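# Move the cheese block into the tray gently

## Task

Get the cheese block into the tray, holding it softly enough that it is not crushed or deformed.

## Robot and tools

Robot: two six-joint arms, left_arm and right_arm, each ending in a two-finger parallel gripper with a wrist camera. Scene frame: origin at table-top height, halfway between the nominal bases; +x points out over the table, +z up, left_arm sits on the +y side (not tied to image left/right). Calibrated bases in the scene frame: left_arm at (-0.045, +0.232, +0.047) m, right_arm at (-0.014, -0.364, +0.045) m, both almost unrotated with +z up. Hand positions, orientations and wrist-camera poses in results are given in that arm's own base frame; fixed cameras and the table use the scene frame. Reported hand poses may be off by a few centimetres, more when stretched out.

Joint order per arm (always): waist, shoulder, elbow, wrist pitch, wrist yaw, wrist roll. Shoulder, elbow and wrist pitch have their signs flipped relative to the URDF, in commands and results alike. Usable ranges in your numbers: waist -2.880 to 2.880, shoulder -3.142 to 0, elbow -3.019 to 0, wrist pitch -1.571 to 1.693, wrist yaw -1.571 to 1.571, wrist roll -2.094 to 2.094 rad (real ends may differ by up to 0.084 rad). Gripper: fingers point along its +z axis and close along its y axis; end_effector_position is the point between the pads, roughly 1 cm short of the fingertips.

execute_actions(actions, cameras): actions is a list of actions; each action is a table of 1 to 15 rows, one row per 1/30 s step, and a short table repeats its final row until 15 steps are used. Every row is one flat list of 14 numbers in [-1, 1] covering both arms: left_arm's six joints then its opening, then right_arm's six joints then its opening. The joint numbers are scaled offsets, not poses, measured from the Joint targets at the start of that action (not from the previous row); sending the same offset in a later action moves further. Scale: 1.0 equals 2.811 rad for waist and shoulder, 2.53 for elbow, 2.575 for wrist pitch, 8.12 for wrist yaw, 9.528 for wrist roll. The opening number is absolute: +1 fully open, -1 shut. A 0 there is a real command (half open), so repeat the current opening to keep a gripper unchanged. An action asking a joint more than 0.084 rad beyond its range is refused for both arms; a malformed action refuses the whole call. An empty actions list just reports state and images. cameras: list of names (cam_high, cam_low, cam_left_wrist, cam_right_wrist); omitted, null or ["all"] gives all, [] gives none.

move(target, speed, blend, opening_speed, blocking, cameras): target is one 14-number row as above, or a list of up to 15 such rows forming a path; every row's offsets count from the same current Joint targets, not from the row before. All joints move together, so hands travel on curves; nothing is avoided automatically. speed: rad/s for the joint with farthest to go, 0.01 to 12.57, default 0.5, one value or one per row. blend: rad, how closely corners of a list are rounded (default 0 = stop at each). opening_speed: how fast the commanded opening changes, per second on the -1..+1 scale, at least 0.2; use a value near 0.2 to close on the cheese. blocking=false returns early while the move continues. The result adds a move: line reporting done, off_target, moving, held or fault, plus limits=held if steps were withheld. done or off_target does not tell you about contact.

wait(seconds 0 to 10, cameras) lets time pass holding commands. stop(cameras) brakes a running move. zoom_image(camera, region=[x0, y0, x1, y1] in pixels, at most 504 by 504) enlarges part of a camera's latest image; all images are 896x504. read_manual(section="licences") only returns licence text. finished_scene(scene=1) ends the scene irreversibly.

Result lines: Joint positions and Joint velocities per arm (six joints in rad or rad/s, then finger pad gap in m; 0.094 m when fully open); "within noise" means at rest. Joint targets are the angles the next offsets start from. Tool commands shows current gripper commands. grip_measured is the measured opening on the command scale (reads slightly wide when empty, slightly narrow when squeezing). grip_effort_nm is gripper motor effort, negative closing. Joint torques follow joint order, include gravity, and wrap at ±28 N m for elbow and wrist pitch. Action calls also list joint positions at some steps. "joint sent to its limit" means a joint was clipped at its end; "joint command not followed" means the clearance check altered targets. MOTOR HOT warns of heating; OVER-TEMPERATURE FAULT means that arm has gone limp for 30 to 60 s.

Gripping the cheese: it is soft, so the lower the commanded opening below the contact reading, the harder it is squeezed. Close slowly and stop only a little below where the pads meet it. Release by commanding an opening well above grip_measured.

Avoid: letting the cheese or anything else fall or be left off the table, dropping or releasing moving items, fast impacts and hard presses, any contact or gripper closure between the two arms, and holding arms outstretched or straining against obstacles (motor heating). Loose objects may occasionally be nudged by outside pushes.

Each tool is called after "Emit:" by a JSON object that holds its "method" and its "body".

## Session

Emit:
{"method": "execute_actions", "body": {"actions": []}}

Scene clock: 0.00 s.
left_arm: end_effector_position=(+0.5436, +0.4537, +0.1749) grip_measured=+1.000 grip_effort_nm=n/a end_effector_quat_wxyz=(+0.480, +0.245, +0.841, +0.054) | right_arm: end_effector_position=(+0.6242, -0.1229, +0.1750) grip_measured=+1.000 grip_effort_nm=n/a end_effector_quat_wxyz=(+0.076, -0.276, +0.954, +0.085)
Joint positions: left_arm=[0.875 -1.936 -1.574 0.538 0.822 1.14 0.094] | right_arm=[-0.254 -2.007 -1.931 1.451 -0.225 -0.812 0.094]
Joint velocities: within noise
Joint torques (N m): no reading
Heat: left arm: hottest waist 34 °C; right arm: hottest gripper 37 °C.
Joint targets: left_arm=[0.875 -1.948 -1.596 0.536 0.821 1.140] | right_arm=[-0.254 -2.009 -1.957 1.450 -0.225 -0.812]
Tool commands: left_gripper/opening=+1.0 right_gripper/opening=+1.0

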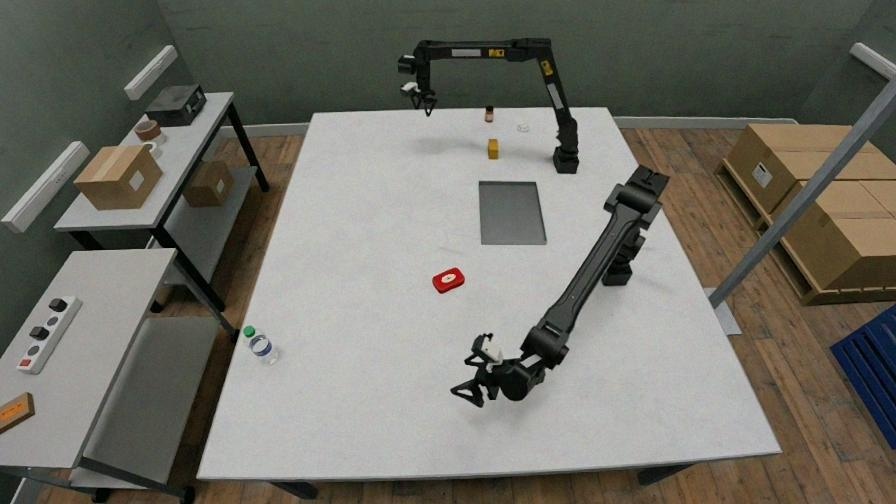

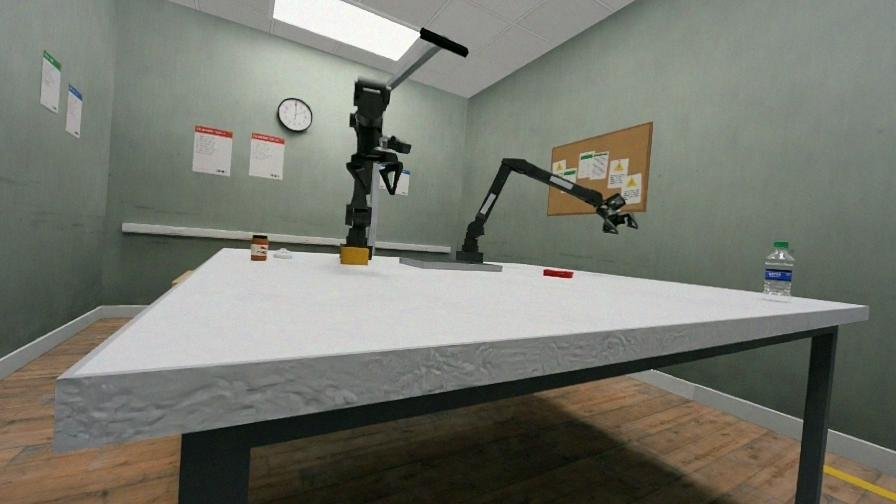

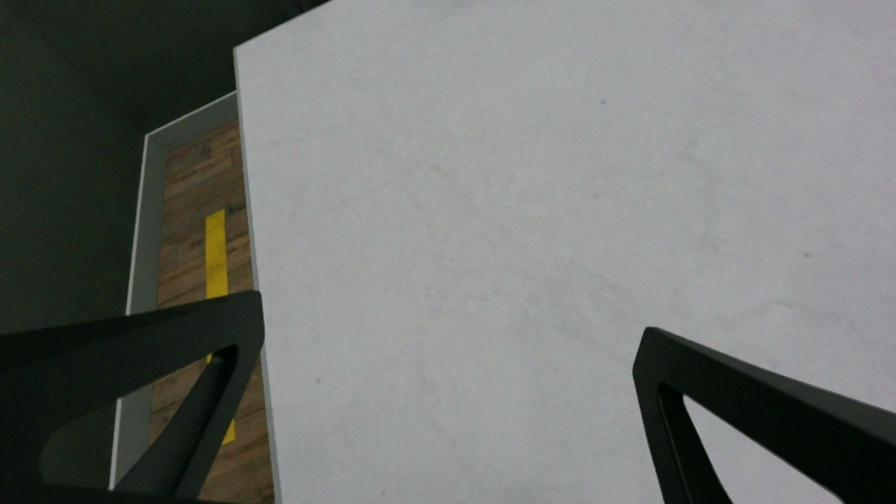

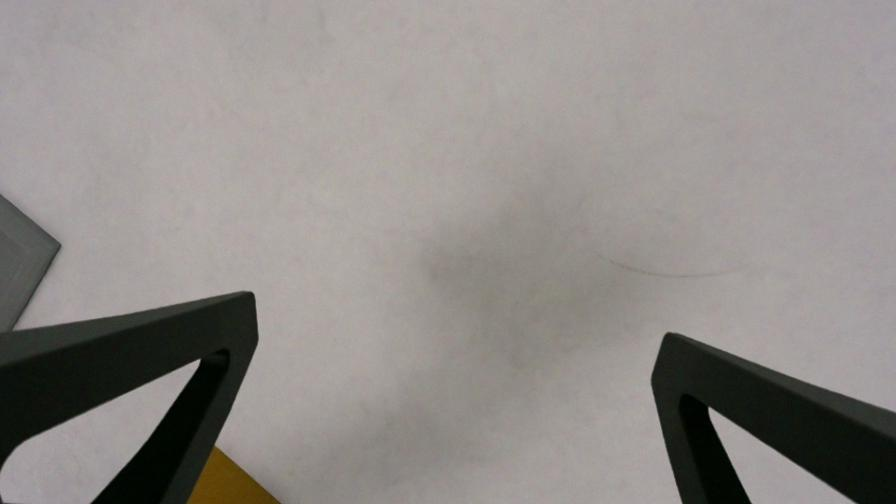

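Emit:
{"method": "zoom_image", "body": {"camera": "cam_high", "region": [440, 90, 620, 260]}}

Emit:
{"method": "zoom_image", "body": {"camera": "cam_low", "region": [220, 220, 520, 290]}}

Scaled by 2.800 from the camera's 896x504 image, which has a finer 1280x720 frame.

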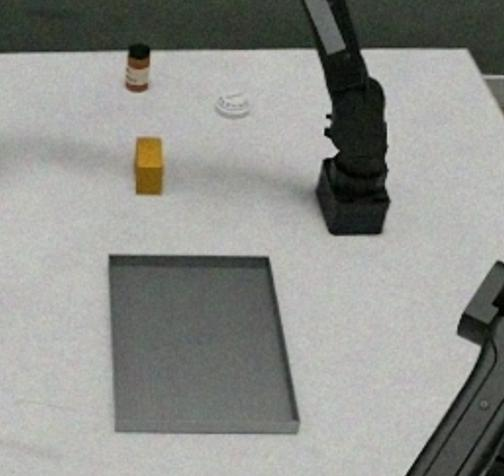

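Scaled by 1.680 from the camera's 896x504 image, which has a finer 1280x720 frame.

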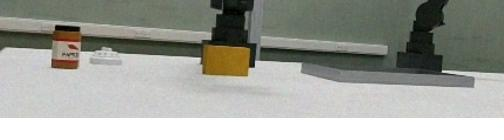

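Emit:
{"method": "move", "body": {"target": [0,0,0,0,0,0,1,-0.0028,0.2775,0.4352,-0.0979,0.0277,0.2217,1], "speed": 1.2}}

Scene clock: 45.07 s.
left_arm: end_effector_position=(+0.5436, +0.4537, +0.1749) grip_measured=+1.000 grip_effort_nm=-0.022 end_effector_quat_wxyz=(+0.480, +0.245, +0.841, +0.054) | right_arm: end_effector_position=(+0.3010, -0.0783, +0.1231) grip_measured=+1.000 grip_effort_nm=0.002 end_effector_quat_wxyz=(-0.008, +0.697, +0.717, -0.003)
Joint positions: left_arm=[0.875 -1.936 -1.574 0.538 0.822 1.14 0.094] | right_arm=[-0.254 -1.232 -0.853 1.208 -0.003 1.288 0.094]
Joint velocities: within noise
Joint torques (N m): left_arm=[-1.26 17.08 -11.77 -1.33 0.43 -0.02] | right_arm=[-0.91 7.24 -8.57 0.08 0.12 0.27]
Heat: left arm: hottest elbow 37 °C; right arm: hottest waist 35 °C.
Joint targets: left_arm=[0.875 -1.948 -1.596 0.536 0.821 1.140] | right_arm=[-0.262 -1.229 -0.856 1.198 0.000 1.300]
move: done
camera_calibration:
cam_right_wrist: T_world_to_cam=[[-0.992689, -0.117791, -0.026347, 0.292978], [-0.117834, 0.898438, 0.422995, 0.0761061], [-0.0261539, 0.423007, -0.905749, 0.25929], [0, 0, 0, 1]] pos_world=[0.306586, -0.143548, 0.210378]

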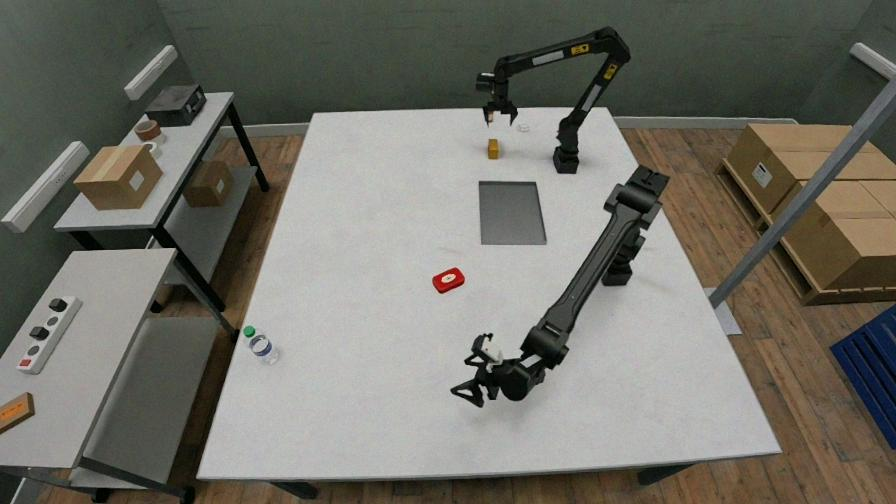

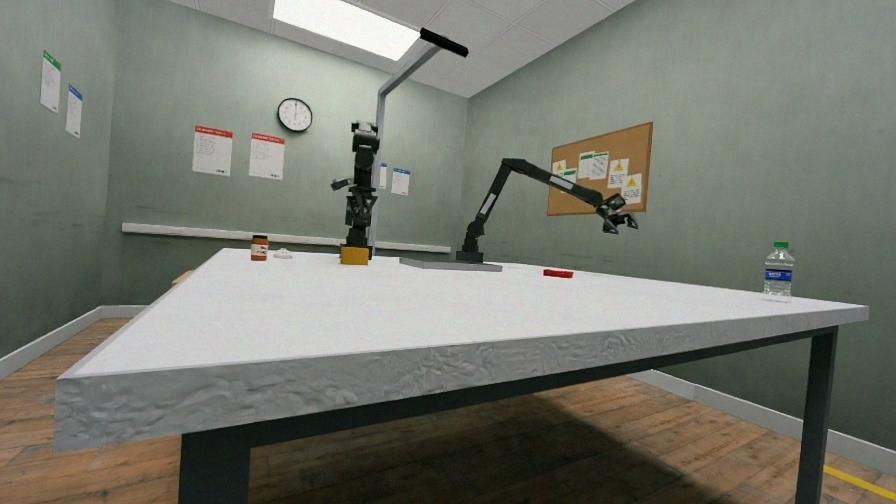

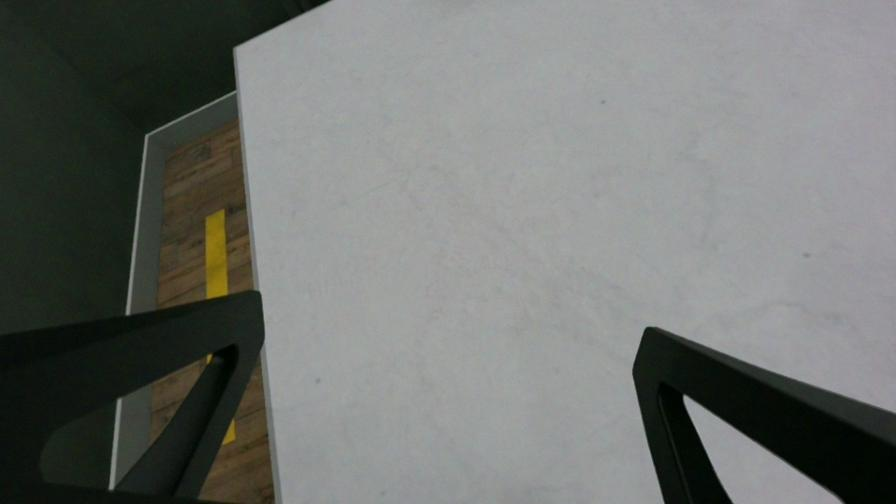

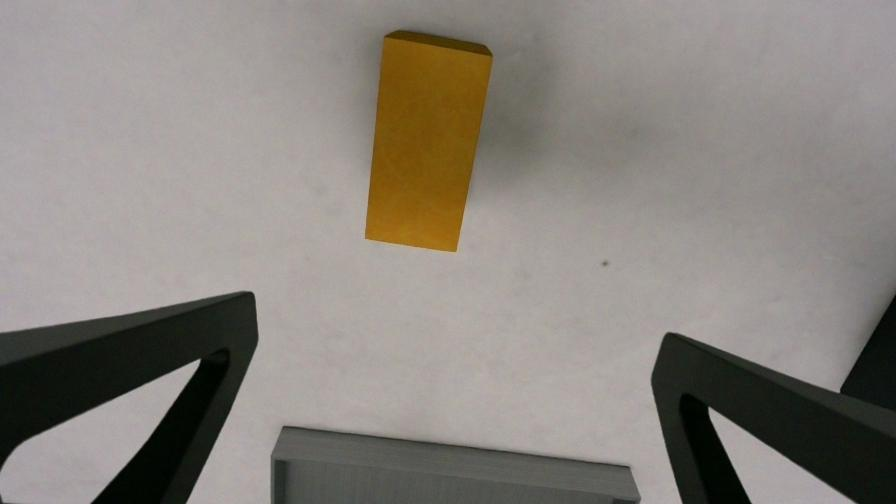

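Emit:
{"method": "move", "body": {"target": [[0,0,0,0,0,0,1,-0.0075,-0.016,-0.015,-0.0027,0,0.0026,1],[0,0,0,0,0,0,1,-0.0075,-0.0523,0.0312,-0.0878,0,0.0026,1],[0,0,0,0,0,0,1,-0.0075,-0.1071,0.0632,-0.179,0,0.0026,1]], "speed": [0.3,0.35,0.25]}}

Scene clock: 69.67 s.
left_arm: end_effector_position=(+0.5436, +0.4537, +0.1749) grip_measured=+1.000 grip_effort_nm=-0.022 end_effector_quat_wxyz=(+0.480, +0.245, +0.841, +0.054) | right_arm: end_effector_position=(+0.3169, -0.0909, -0.0150) grip_measured=+1.000 grip_effort_nm=-0.002 end_effector_quat_wxyz=(-0.002, +0.715, +0.699, +0.000)
Joint positions: left_arm=[0.875 -1.936 -1.574 0.538 0.822 1.14 0.094] | right_arm=[-0.279 -1.524 -0.697 0.747 -0.002 1.314 0.094]
Joint velocities: within noise
Joint torques (N m): left_arm=[-1.26 17.08 -11.75 -1.33 0.43 -0.02] | right_arm=[-1.03 8.41 -6.09 0.01 0.1 0.26]
Heat: left arm: hottest elbow 39 °C; right arm: hottest waist 35 °C.
Joint targets: left_arm=[0.875 -1.948 -1.596 0.536 0.821 1.140] | right_arm=[-0.283 -1.530 -0.696 0.736 0.000 1.325]
move: done
camera_calibration:
cam_right_wrist: T_world_to_cam=[[-0.996968, -0.0678471, -0.0380924, 0.309356], [-0.077567, 0.905207, 0.417833, 0.135458], [0.00613275, 0.419521, -0.907725, 0.129426], [0, 0, 0, 1]] pos_world=[0.318132, -0.155926, 0.0726688]

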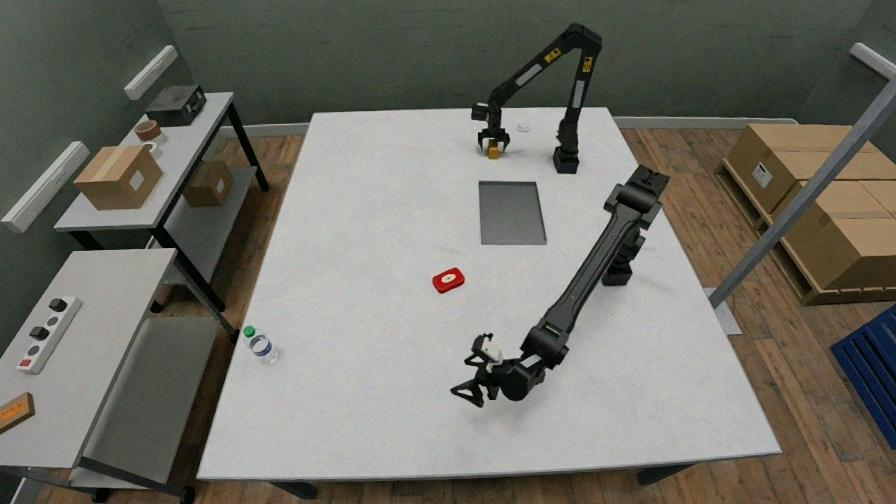

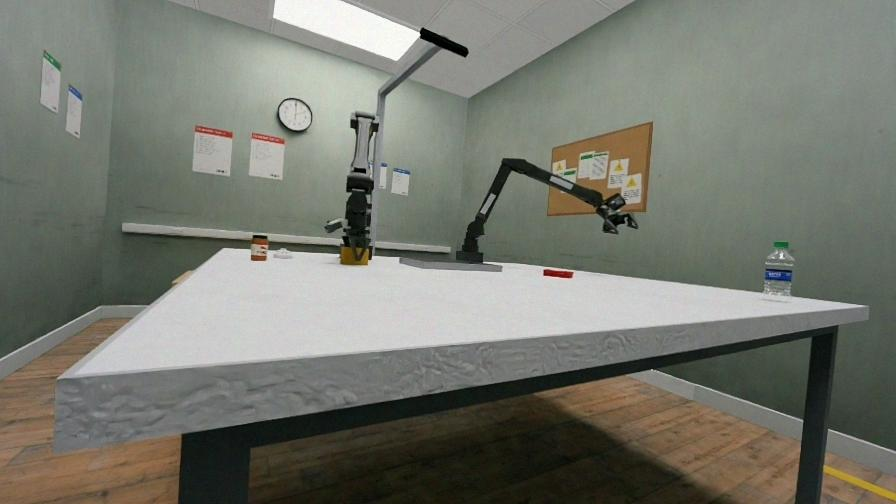

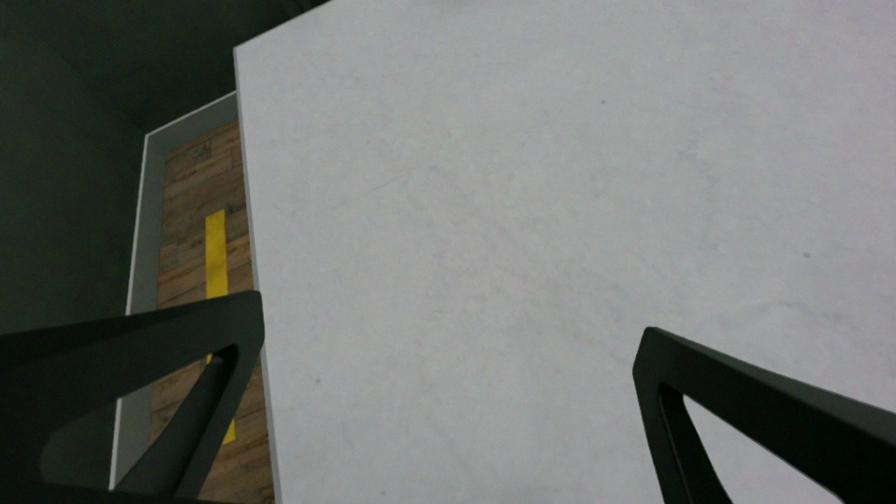

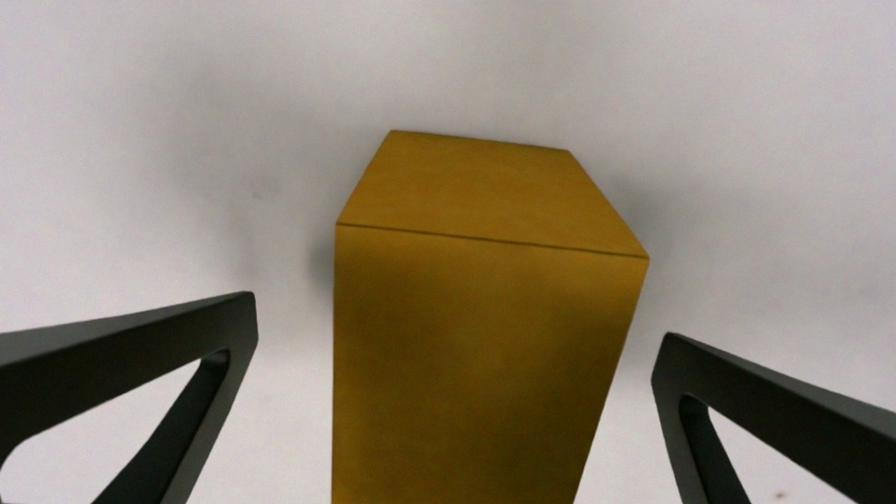

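Emit:
{"method": "move", "body": {"target": [0,0,0,0,0,0,1,0,0,0,0,0,0,0.0], "opening_speed": 0.5, "cameras": ["cam_right_wrist"]}}

Emit:
{"method": "move", "body": {"target": [0,0,0,0,0,0,1,0,0,0,0,0,0,-0.08], "opening_speed": 0.2, "cameras": ["cam_right_wrist"]}}

Emit:
{"method": "move", "body": {"target": [0,0,0,0,0,0,1,0,0,0,0,0,0,-0.12], "opening_speed": 0.2, "cameras": ["cam_right_wrist"]}}

Scene clock: 78.23 s.
left_arm: end_effector_position=(+0.5436, +0.4537, +0.1749) grip_measured=+1.000 grip_effort_nm=-0.022 end_effector_quat_wxyz=(+0.480, +0.245, +0.841, +0.054) | right_arm: end_effector_position=(+0.3169, -0.0909, -0.0150) grip_measured=+0.002 grip_effort_nm=-0.095 end_effector_quat_wxyz=(-0.002, +0.715, +0.699, +0.000)
Joint positions: left_arm=[0.875 -1.936 -1.574 0.538 0.822 1.14 0.094] | right_arm=[-0.279 -1.524 -0.697 0.747 -0.002 1.314 0.047]
Joint velocities: within noise
Joint torques (N m): left_arm=[-1.26 17.08 -11.75 -1.33 0.44 -0.02] | right_arm=[-1.08 8.41 -6.01 -0.03 0.11 0.26]
Heat: left arm: hottest elbow 39 °C; right arm: hottest waist 35 °C.
Joint targets: left_arm=[0.875 -1.948 -1.596 0.536 0.821 1.140] | right_arm=[-0.283 -1.530 -0.696 0.736 0.000 1.325]
move: done
camera_calibration:
cam_right_wrist: T_world_to_cam=[[-0.996968, -0.0678471, -0.0380924, 0.309356], [-0.077567, 0.905207, 0.417833, 0.135458], [0.00613275, 0.419521, -0.907725, 0.129426], [0, 0, 0, 1]] pos_world=[0.318132, -0.155926, 0.0726688]
Images, in order (width x height): cam_right_wrist 896x504.

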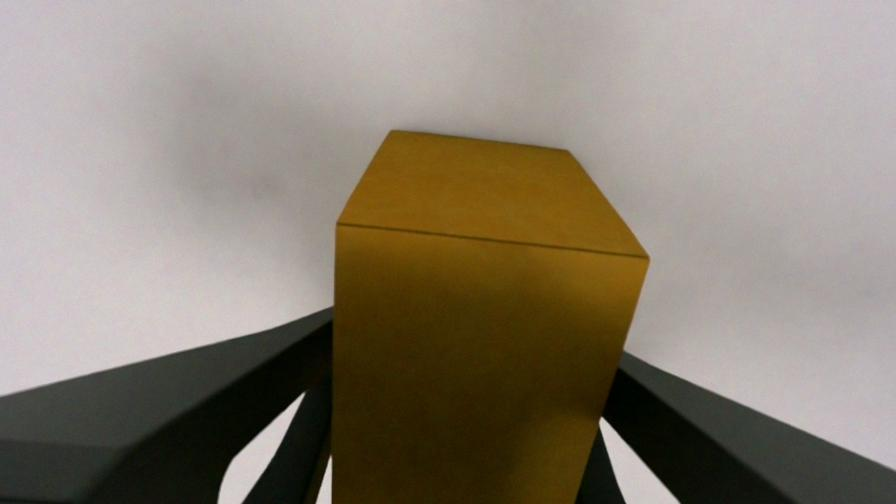

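Scene clock: 78.83 s.
left_arm: end_effector_position=(+0.5436, +0.4537, +0.1749) grip_measured=+1.000 grip_effort_nm=-0.022 end_effector_quat_wxyz=(+0.480, +0.245, +0.841, +0.054) | right_arm: end_effector_position=(+0.3169, -0.0909, -0.0150) grip_measured=-0.078 grip_effort_nm=-0.100 end_effector_quat_wxyz=(-0.002, +0.715, +0.699, +0.000)
Joint positions: left_arm=[0.875 -1.936 -1.574 0.538 0.822 1.14 0.094] | right_arm=[-0.279 -1.524 -0.697 0.747 -0.002 1.315 0.043]
Joint velocities: within noise
Joint torques (N m): left_arm=[-1.2 17.14 -11.74 -1.32 0.43 -0.02] | right_arm=[-0.91 8.47 -6.12 0.05 0.09 0.25]
Heat: left arm: hottest elbow 39 °C; right arm: hottest waist 35 °C.
Joint targets: left_arm=[0.875 -1.948 -1.596 0.536 0.821 1.140] | right_arm=[-0.283 -1.530 -0.696 0.736 0.000 1.325]
move: done
camera_calibration:
cam_right_wrist: T_world_to_cam=[[-0.996991, -0.0675288, -0.0380554, 0.309411], [-0.0772625, 0.90523, 0.41784, 0.135364], [0.0062327, 0.419523, -0.907723, 0.129395], [0, 0, 0, 1]] pos_world=[0.318132, -0.155926, 0.0726689]
Images, in order (width x height): cam_right_wrist 896x504.

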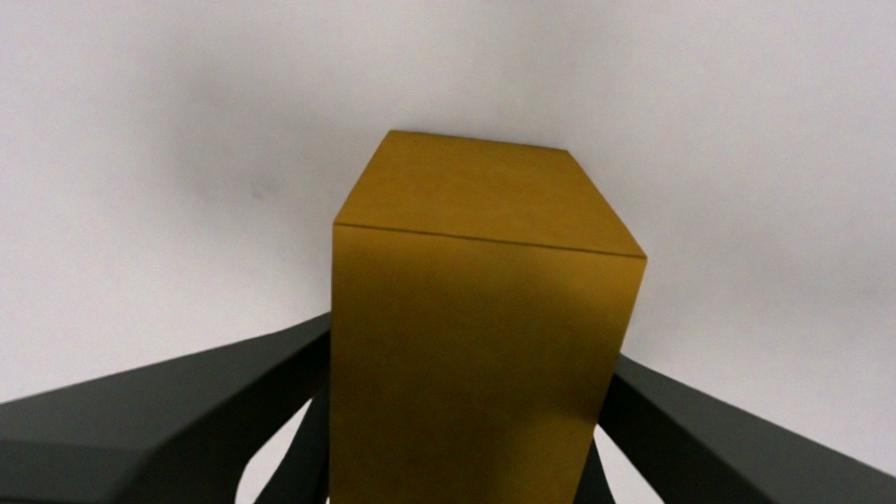

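Scene clock: 79.33 s.
left_arm: end_effector_position=(+0.5436, +0.4537, +0.1749) grip_measured=+1.000 grip_effort_nm=-0.017 end_effector_quat_wxyz=(+0.480, +0.245, +0.841, +0.054) | right_arm: end_effector_position=(+0.3169, -0.0910, -0.0150) grip_measured=-0.116 grip_effort_nm=-0.188 end_effector_quat_wxyz=(-0.002, +0.715, +0.699, +0.000)
Joint positions: left_arm=[0.875 -1.936 -1.574 0.538 0.822 1.14 0.094] | right_arm=[-0.279 -1.524 -0.697 0.747 -0.001 1.315 0.042]
Joint velocities: within noise
Joint torques (N m): left_arm=[-1.32 17.08 -11.75 -1.33 0.44 -0.02] | right_arm=[-1.03 8.59 -6.08 0.09 0.08 0.25]
Heat: left arm: hottest elbow 39 °C; right arm: hottest waist 35 °C.
Joint targets: left_arm=[0.875 -1.948 -1.596 0.536 0.821 1.140] | right_arm=[-0.283 -1.530 -0.696 0.736 0.000 1.325]
move: done
camera_calibration:
cam_right_wrist: T_world_to_cam=[[-0.996999, -0.0674944, -0.0379037, 0.309401], [-0.0771658, 0.905364, 0.417566, 0.135465], [0.00613321, 0.419238, -0.907855, 0.129433], [0, 0, 0, 1]] pos_world=[0.318132, -0.156026, 0.0726687]
Images, in order (width x height): cam_right_wrist 896x504.

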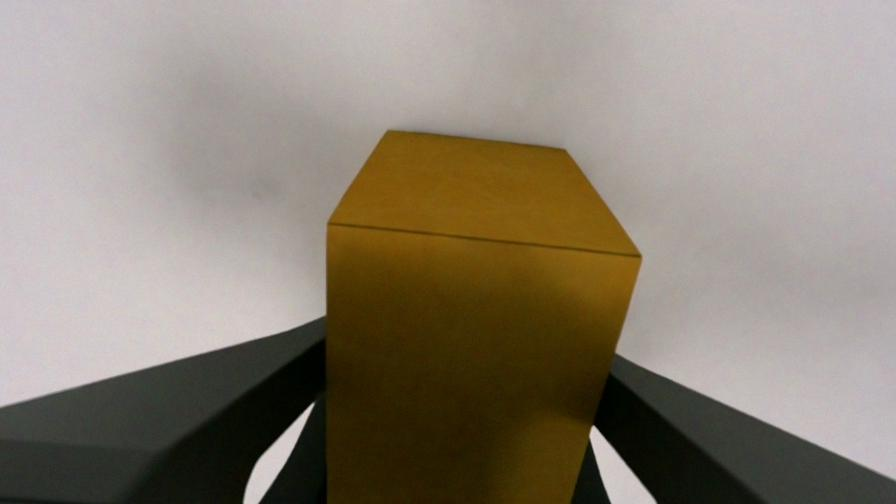

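Emit:
{"method": "move", "body": {"target": [0,0,0,0,0,0,1,0,0,0,0,0,0,-0.16], "opening_speed": 0.2, "cameras": ["cam_right_wrist"]}}

Scene clock: 81.83 s.
left_arm: end_effector_position=(+0.5436, +0.4537, +0.1749) grip_measured=+1.000 grip_effort_nm=-0.017 end_effector_quat_wxyz=(+0.480, +0.245, +0.841, +0.054) | right_arm: end_effector_position=(+0.3169, -0.0910, -0.0150) grip_measured=-0.152 grip_effort_nm=-0.398 end_effector_quat_wxyz=(-0.002, +0.715, +0.699, +0.000)
Joint positions: left_arm=[0.875 -1.936 -1.574 0.538 0.822 1.14 0.094] | right_arm=[-0.279 -1.524 -0.697 0.747 -0.001 1.315 0.04]
Joint velocities: within noise
Joint torques (N m): left_arm=[-1.32 17.14 -11.75 -1.32 0.43 -0.03] | right_arm=[-0.85 8.64 -6.04 0.01 0.09 0.24]
Heat: left arm: hottest elbow 39 °C; right arm: hottest waist 35 °C.
Joint targets: left_arm=[0.875 -1.948 -1.596 0.536 0.821 1.140] | right_arm=[-0.283 -1.530 -0.696 0.736 0.000 1.325]
move: done
camera_calibration:
cam_right_wrist: T_world_to_cam=[[-0.997022, -0.0671343, -0.0379573, 0.309468], [-0.0768613, 0.90539, 0.417566, 0.135372], [0.00633316, 0.41924, -0.907853, 0.12937], [0, 0, 0, 1]] pos_world=[0.318132, -0.156026, 0.0726687]
Images, in order (width x height): cam_right_wrist 896x504.

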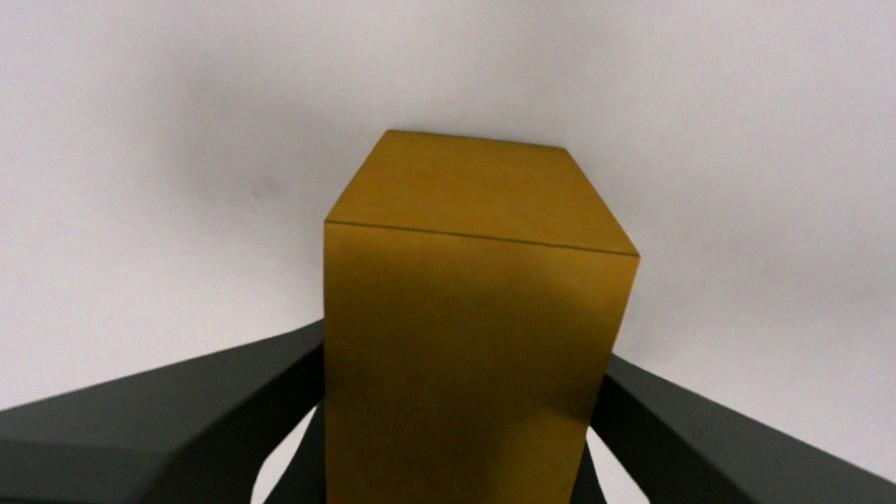

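Emit:
{"method": "move", "body": {"target": [0,0,0,0,0,0,1,0,0.0548,-0.032,0.0912,0,0,-0.16], "speed": 0.35}}

Scene clock: 85.33 s.
left_arm: end_effector_position=(+0.5436, +0.4537, +0.1749) grip_measured=+1.000 grip_effort_nm=-0.012 end_effector_quat_wxyz=(+0.480, +0.245, +0.841, +0.054) | right_arm: end_effector_position=(+0.2992, -0.0859, +0.0377) grip_measured=-0.153 grip_effort_nm=-0.383 end_effector_quat_wxyz=(-0.019, +0.715, +0.699, -0.010)
Joint positions: left_arm=[0.875 -1.936 -1.574 0.538 0.822 1.14 0.094] | right_arm=[-0.279 -1.385 -0.732 0.961 -0.001 1.315 0.04]
Joint velocities: within noise
Joint torques (N m): left_arm=[-1.26 17.08 -11.74 -1.33 0.43 -0.02] | right_arm=[-1.08 8.35 -10.4 1.05 0.08 0.27]
Heat: left arm: hottest elbow 39 °C; right arm: hottest waist 35 °C.
Joint targets: left_arm=[0.875 -1.948 -1.596 0.536 0.821 1.140] | right_arm=[-0.283 -1.376 -0.777 0.971 0.000 1.325]
move: off_target (right_arm); right_arm: the elbow is farthest, 0.045 rad from its target
camera_calibration:
cam_right_wrist: T_world_to_cam=[[-0.997757, -0.0669456, -0.000250699, 0.292888], [-0.0605457, 0.900761, 0.430073, 0.101689], [-0.0285657, 0.429124, -0.902794, 0.186262], [0, 0, 0, 1]] pos_world=[0.303708, -0.151919, 0.124496]

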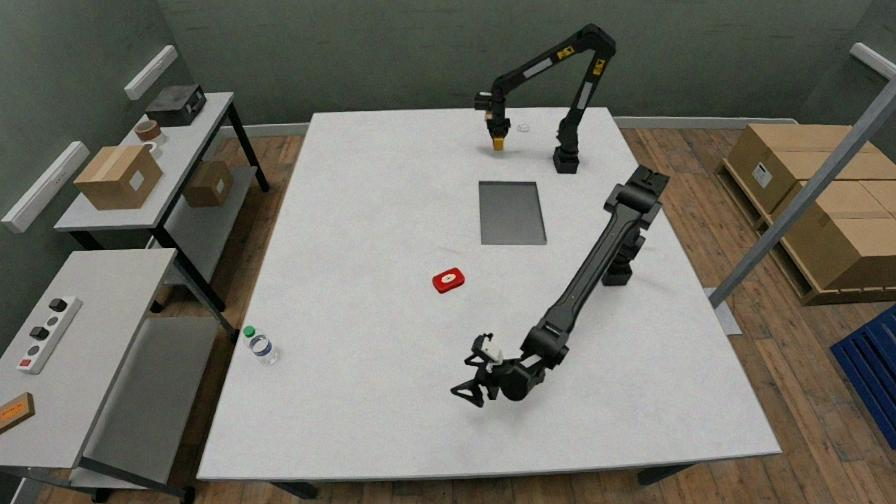

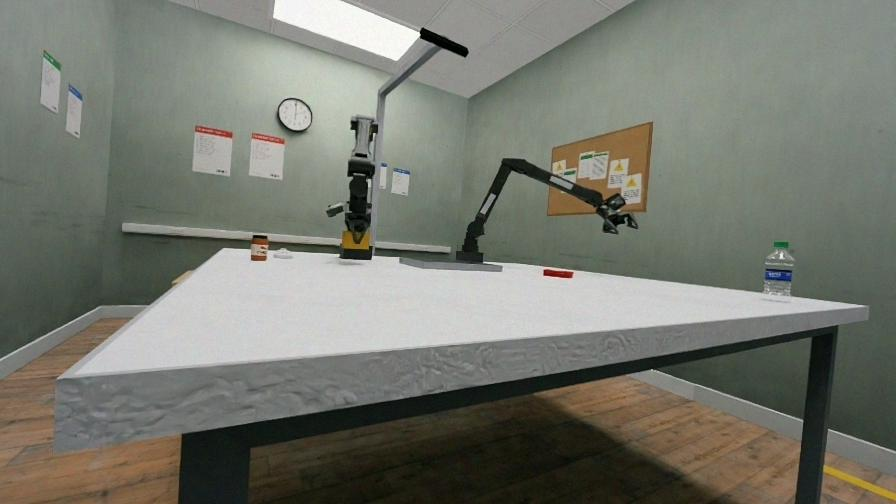

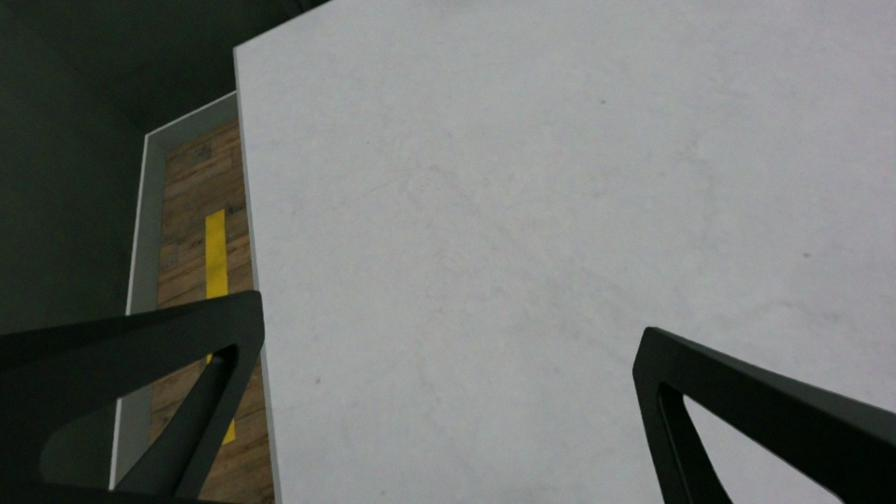

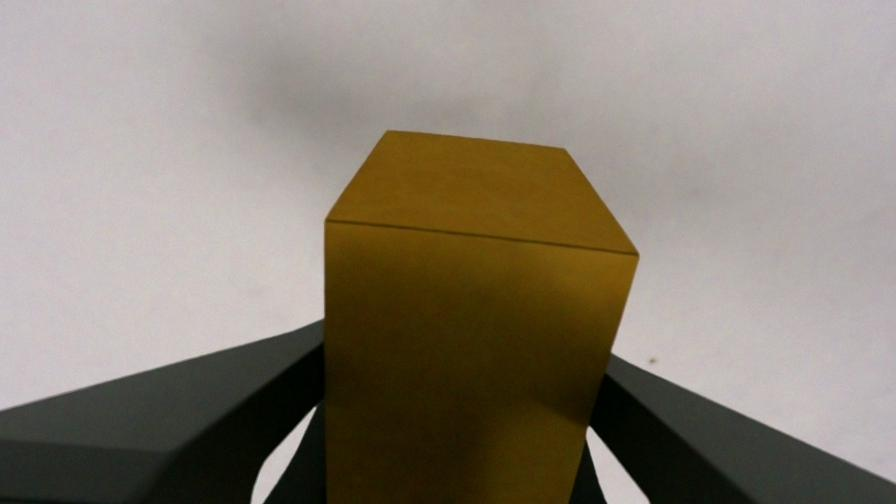

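Emit:
{"method": "move", "body": {"target": [0,0,0,0,0,0,1,0.37,-0.0398,-0.0862,0.0272,0,0,-0.16], "speed": 0.6}}

Scene clock: 96.50 s.
left_arm: end_effector_position=(+0.5436, +0.4537, +0.1749) grip_measured=+1.000 grip_effort_nm=-0.017 end_effector_quat_wxyz=(+0.480, +0.245, +0.841, +0.054) | right_arm: end_effector_position=(+0.2773, +0.2649, +0.0709) grip_measured=-0.153 grip_effort_nm=-0.388 end_effector_quat_wxyz=(-0.001, +0.272, +0.962, -0.001)
Joint positions: left_arm=[0.875 -1.936 -1.574 0.538 0.822 1.14 0.094] | right_arm=[0.763 -1.485 -0.943 1.032 -0.001 1.315 0.04]
Joint velocities: within noise
Joint torques (N m): left_arm=[-1.26 17.03 -11.75 -1.32 0.43 -0.02] | right_arm=[-0.91 9.82 -11.6 0.92 0.06 0.25]
Heat: left arm: hottest elbow 40 °C; right arm: hottest waist 35 °C.
Joint targets: left_arm=[0.875 -1.948 -1.596 0.536 0.821 1.140] | right_arm=[0.757 -1.488 -0.995 1.042 0.000 1.325]
move: off_target (right_arm); right_arm: the elbow is farthest, 0.052 rad from its target
camera_calibration:
cam_right_wrist: T_world_to_cam=[[-0.444868, -0.894786, -0.0380862, 0.363186], [-0.820927, 0.390409, 0.416725, 0.117108], [-0.358011, 0.216654, -0.908234, 0.213092], [0, 0, 0, 1]] pos_world=[0.333996, 0.233086, 0.158568]

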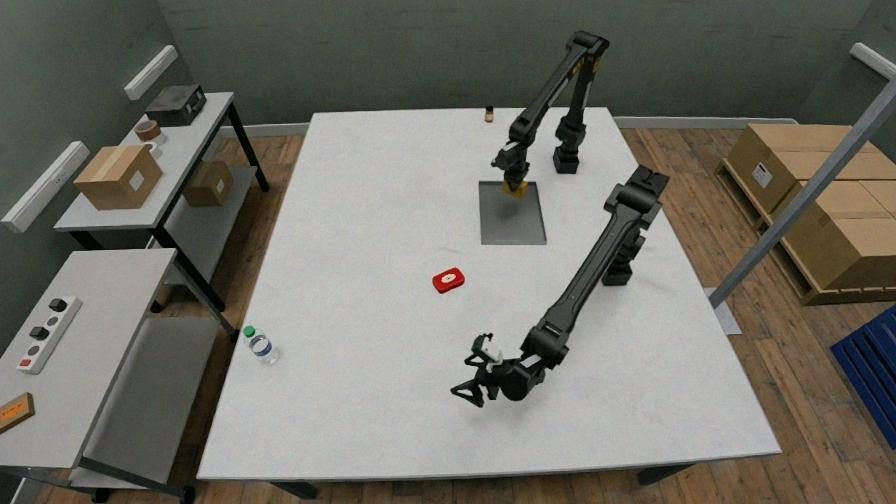

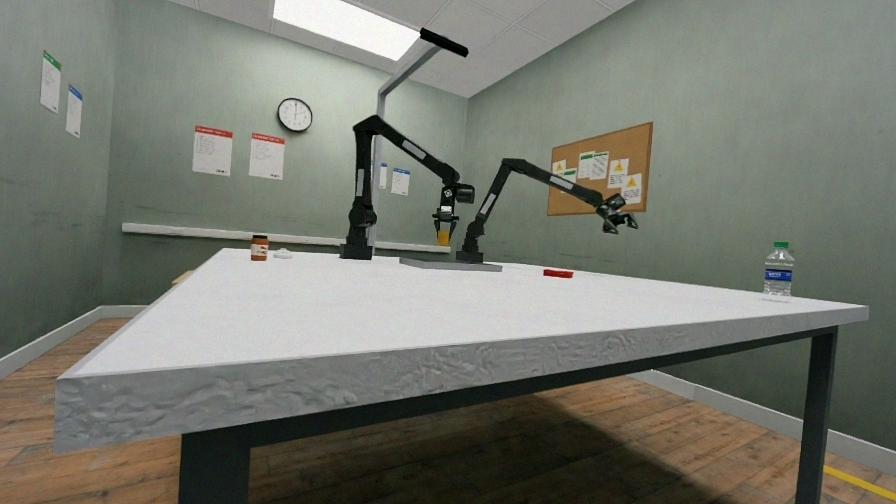

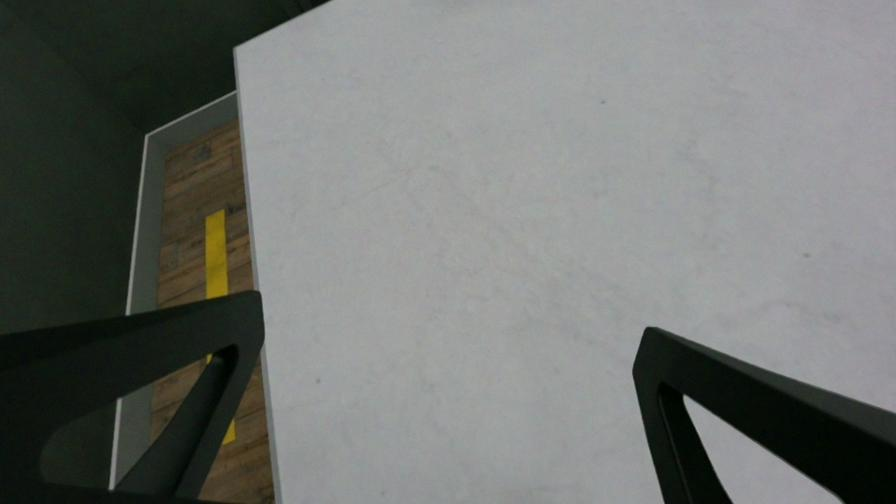

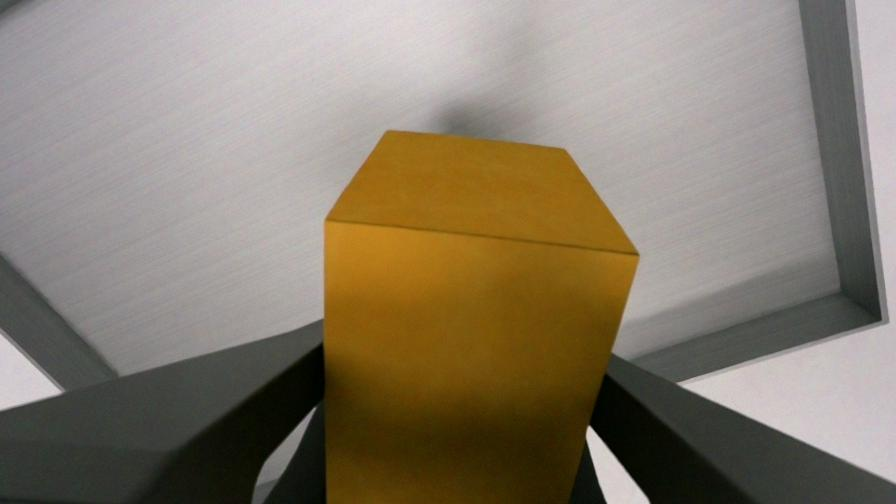

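Emit:
{"method": "move", "body": {"target": [0,0,0,0,0,0,1,0,-0.0523,0.0316,-0.094,0,0,-0.16], "speed": 0.2}}

Emit:
{"method": "zoom_image", "body": {"camera": "cam_low", "region": [380, 210, 520, 290]}}

Scene clock: 107.97 s.
left_arm: end_effector_position=(+0.5436, +0.4537, +0.1749) grip_measured=+1.000 grip_effort_nm=-0.017 end_effector_quat_wxyz=(+0.480, +0.245, +0.841, +0.054) | right_arm: end_effector_position=(+0.2952, +0.2820, +0.0043) grip_measured=-0.153 grip_effort_nm=-0.388 end_effector_quat_wxyz=(+0.008, +0.272, +0.962, +0.015)
Joint positions: left_arm=[0.875 -1.936 -1.574 0.538 0.822 1.14 0.094] | right_arm=[0.763 -1.637 -0.91 0.81 -0.001 1.315 0.04]
Joint velocities: within noise
Joint torques (N m): left_arm=[-1.26 17.14 -11.74 -1.33 0.43 -0.02] | right_arm=[-0.91 11.11 -7.19 -0.1 0.04 0.24]
Heat: left arm: hottest elbow 40 °C; right arm: hottest elbow 36 °C.
Joint targets: left_arm=[0.875 -1.948 -1.596 0.536 0.821 1.140] | right_arm=[0.757 -1.635 -0.915 0.799 0.000 1.325]
move: done
camera_calibration:
cam_right_wrist: T_world_to_cam=[[-0.4434, -0.893394, -0.0724134, 0.383247], [-0.831773, 0.380018, 0.404649, 0.158981], [-0.333992, 0.239653, -0.911601, 0.141755], [0, 0, 0, 1]] pos_world=[0.349513, 0.248003, 0.0926441]

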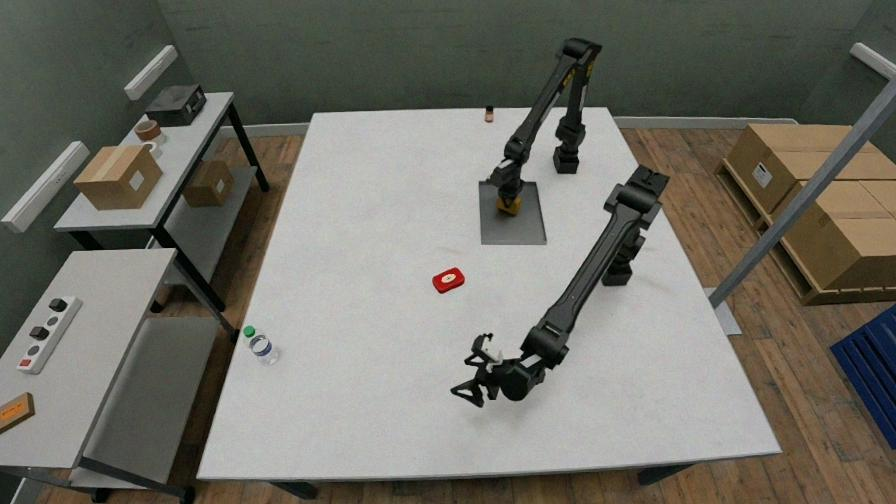

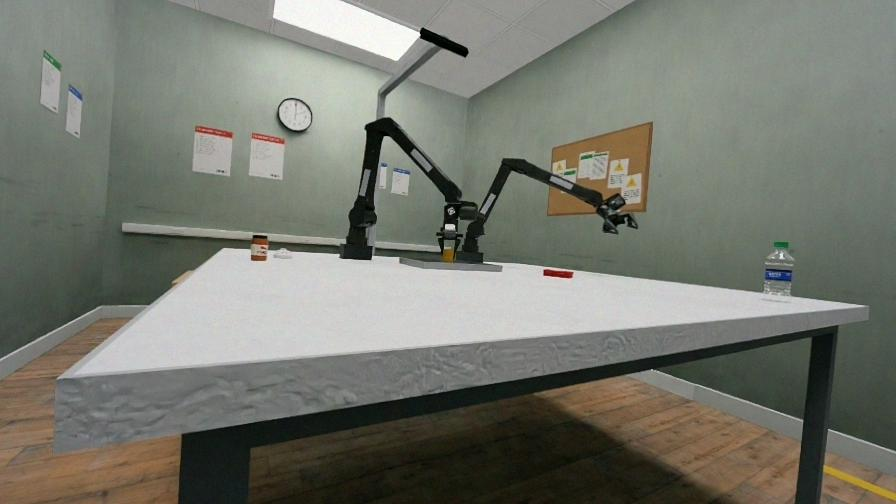

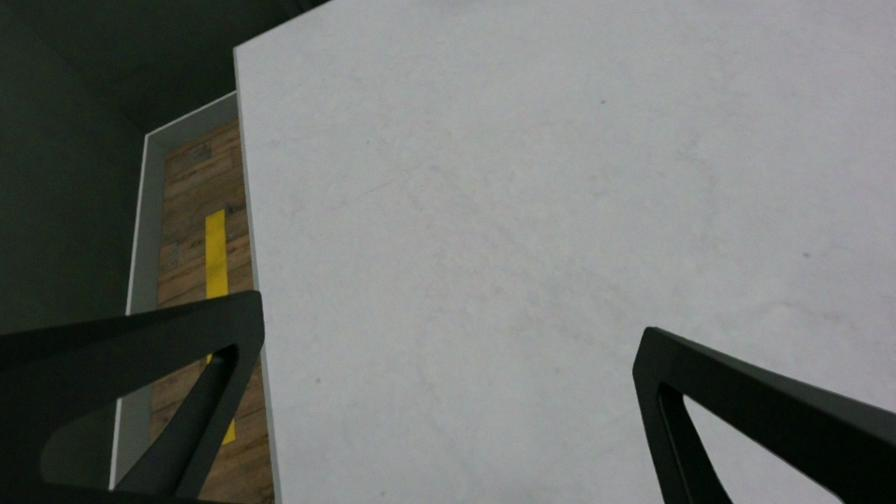

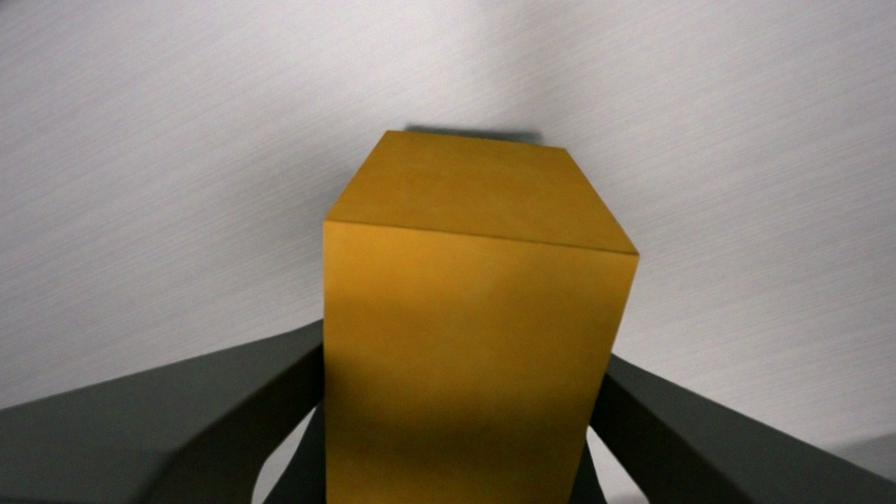

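Scaled by 3.600 from the camera's 896x504 image, which has a finer 1280x720 frame.

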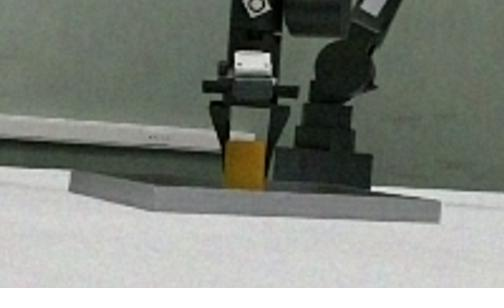

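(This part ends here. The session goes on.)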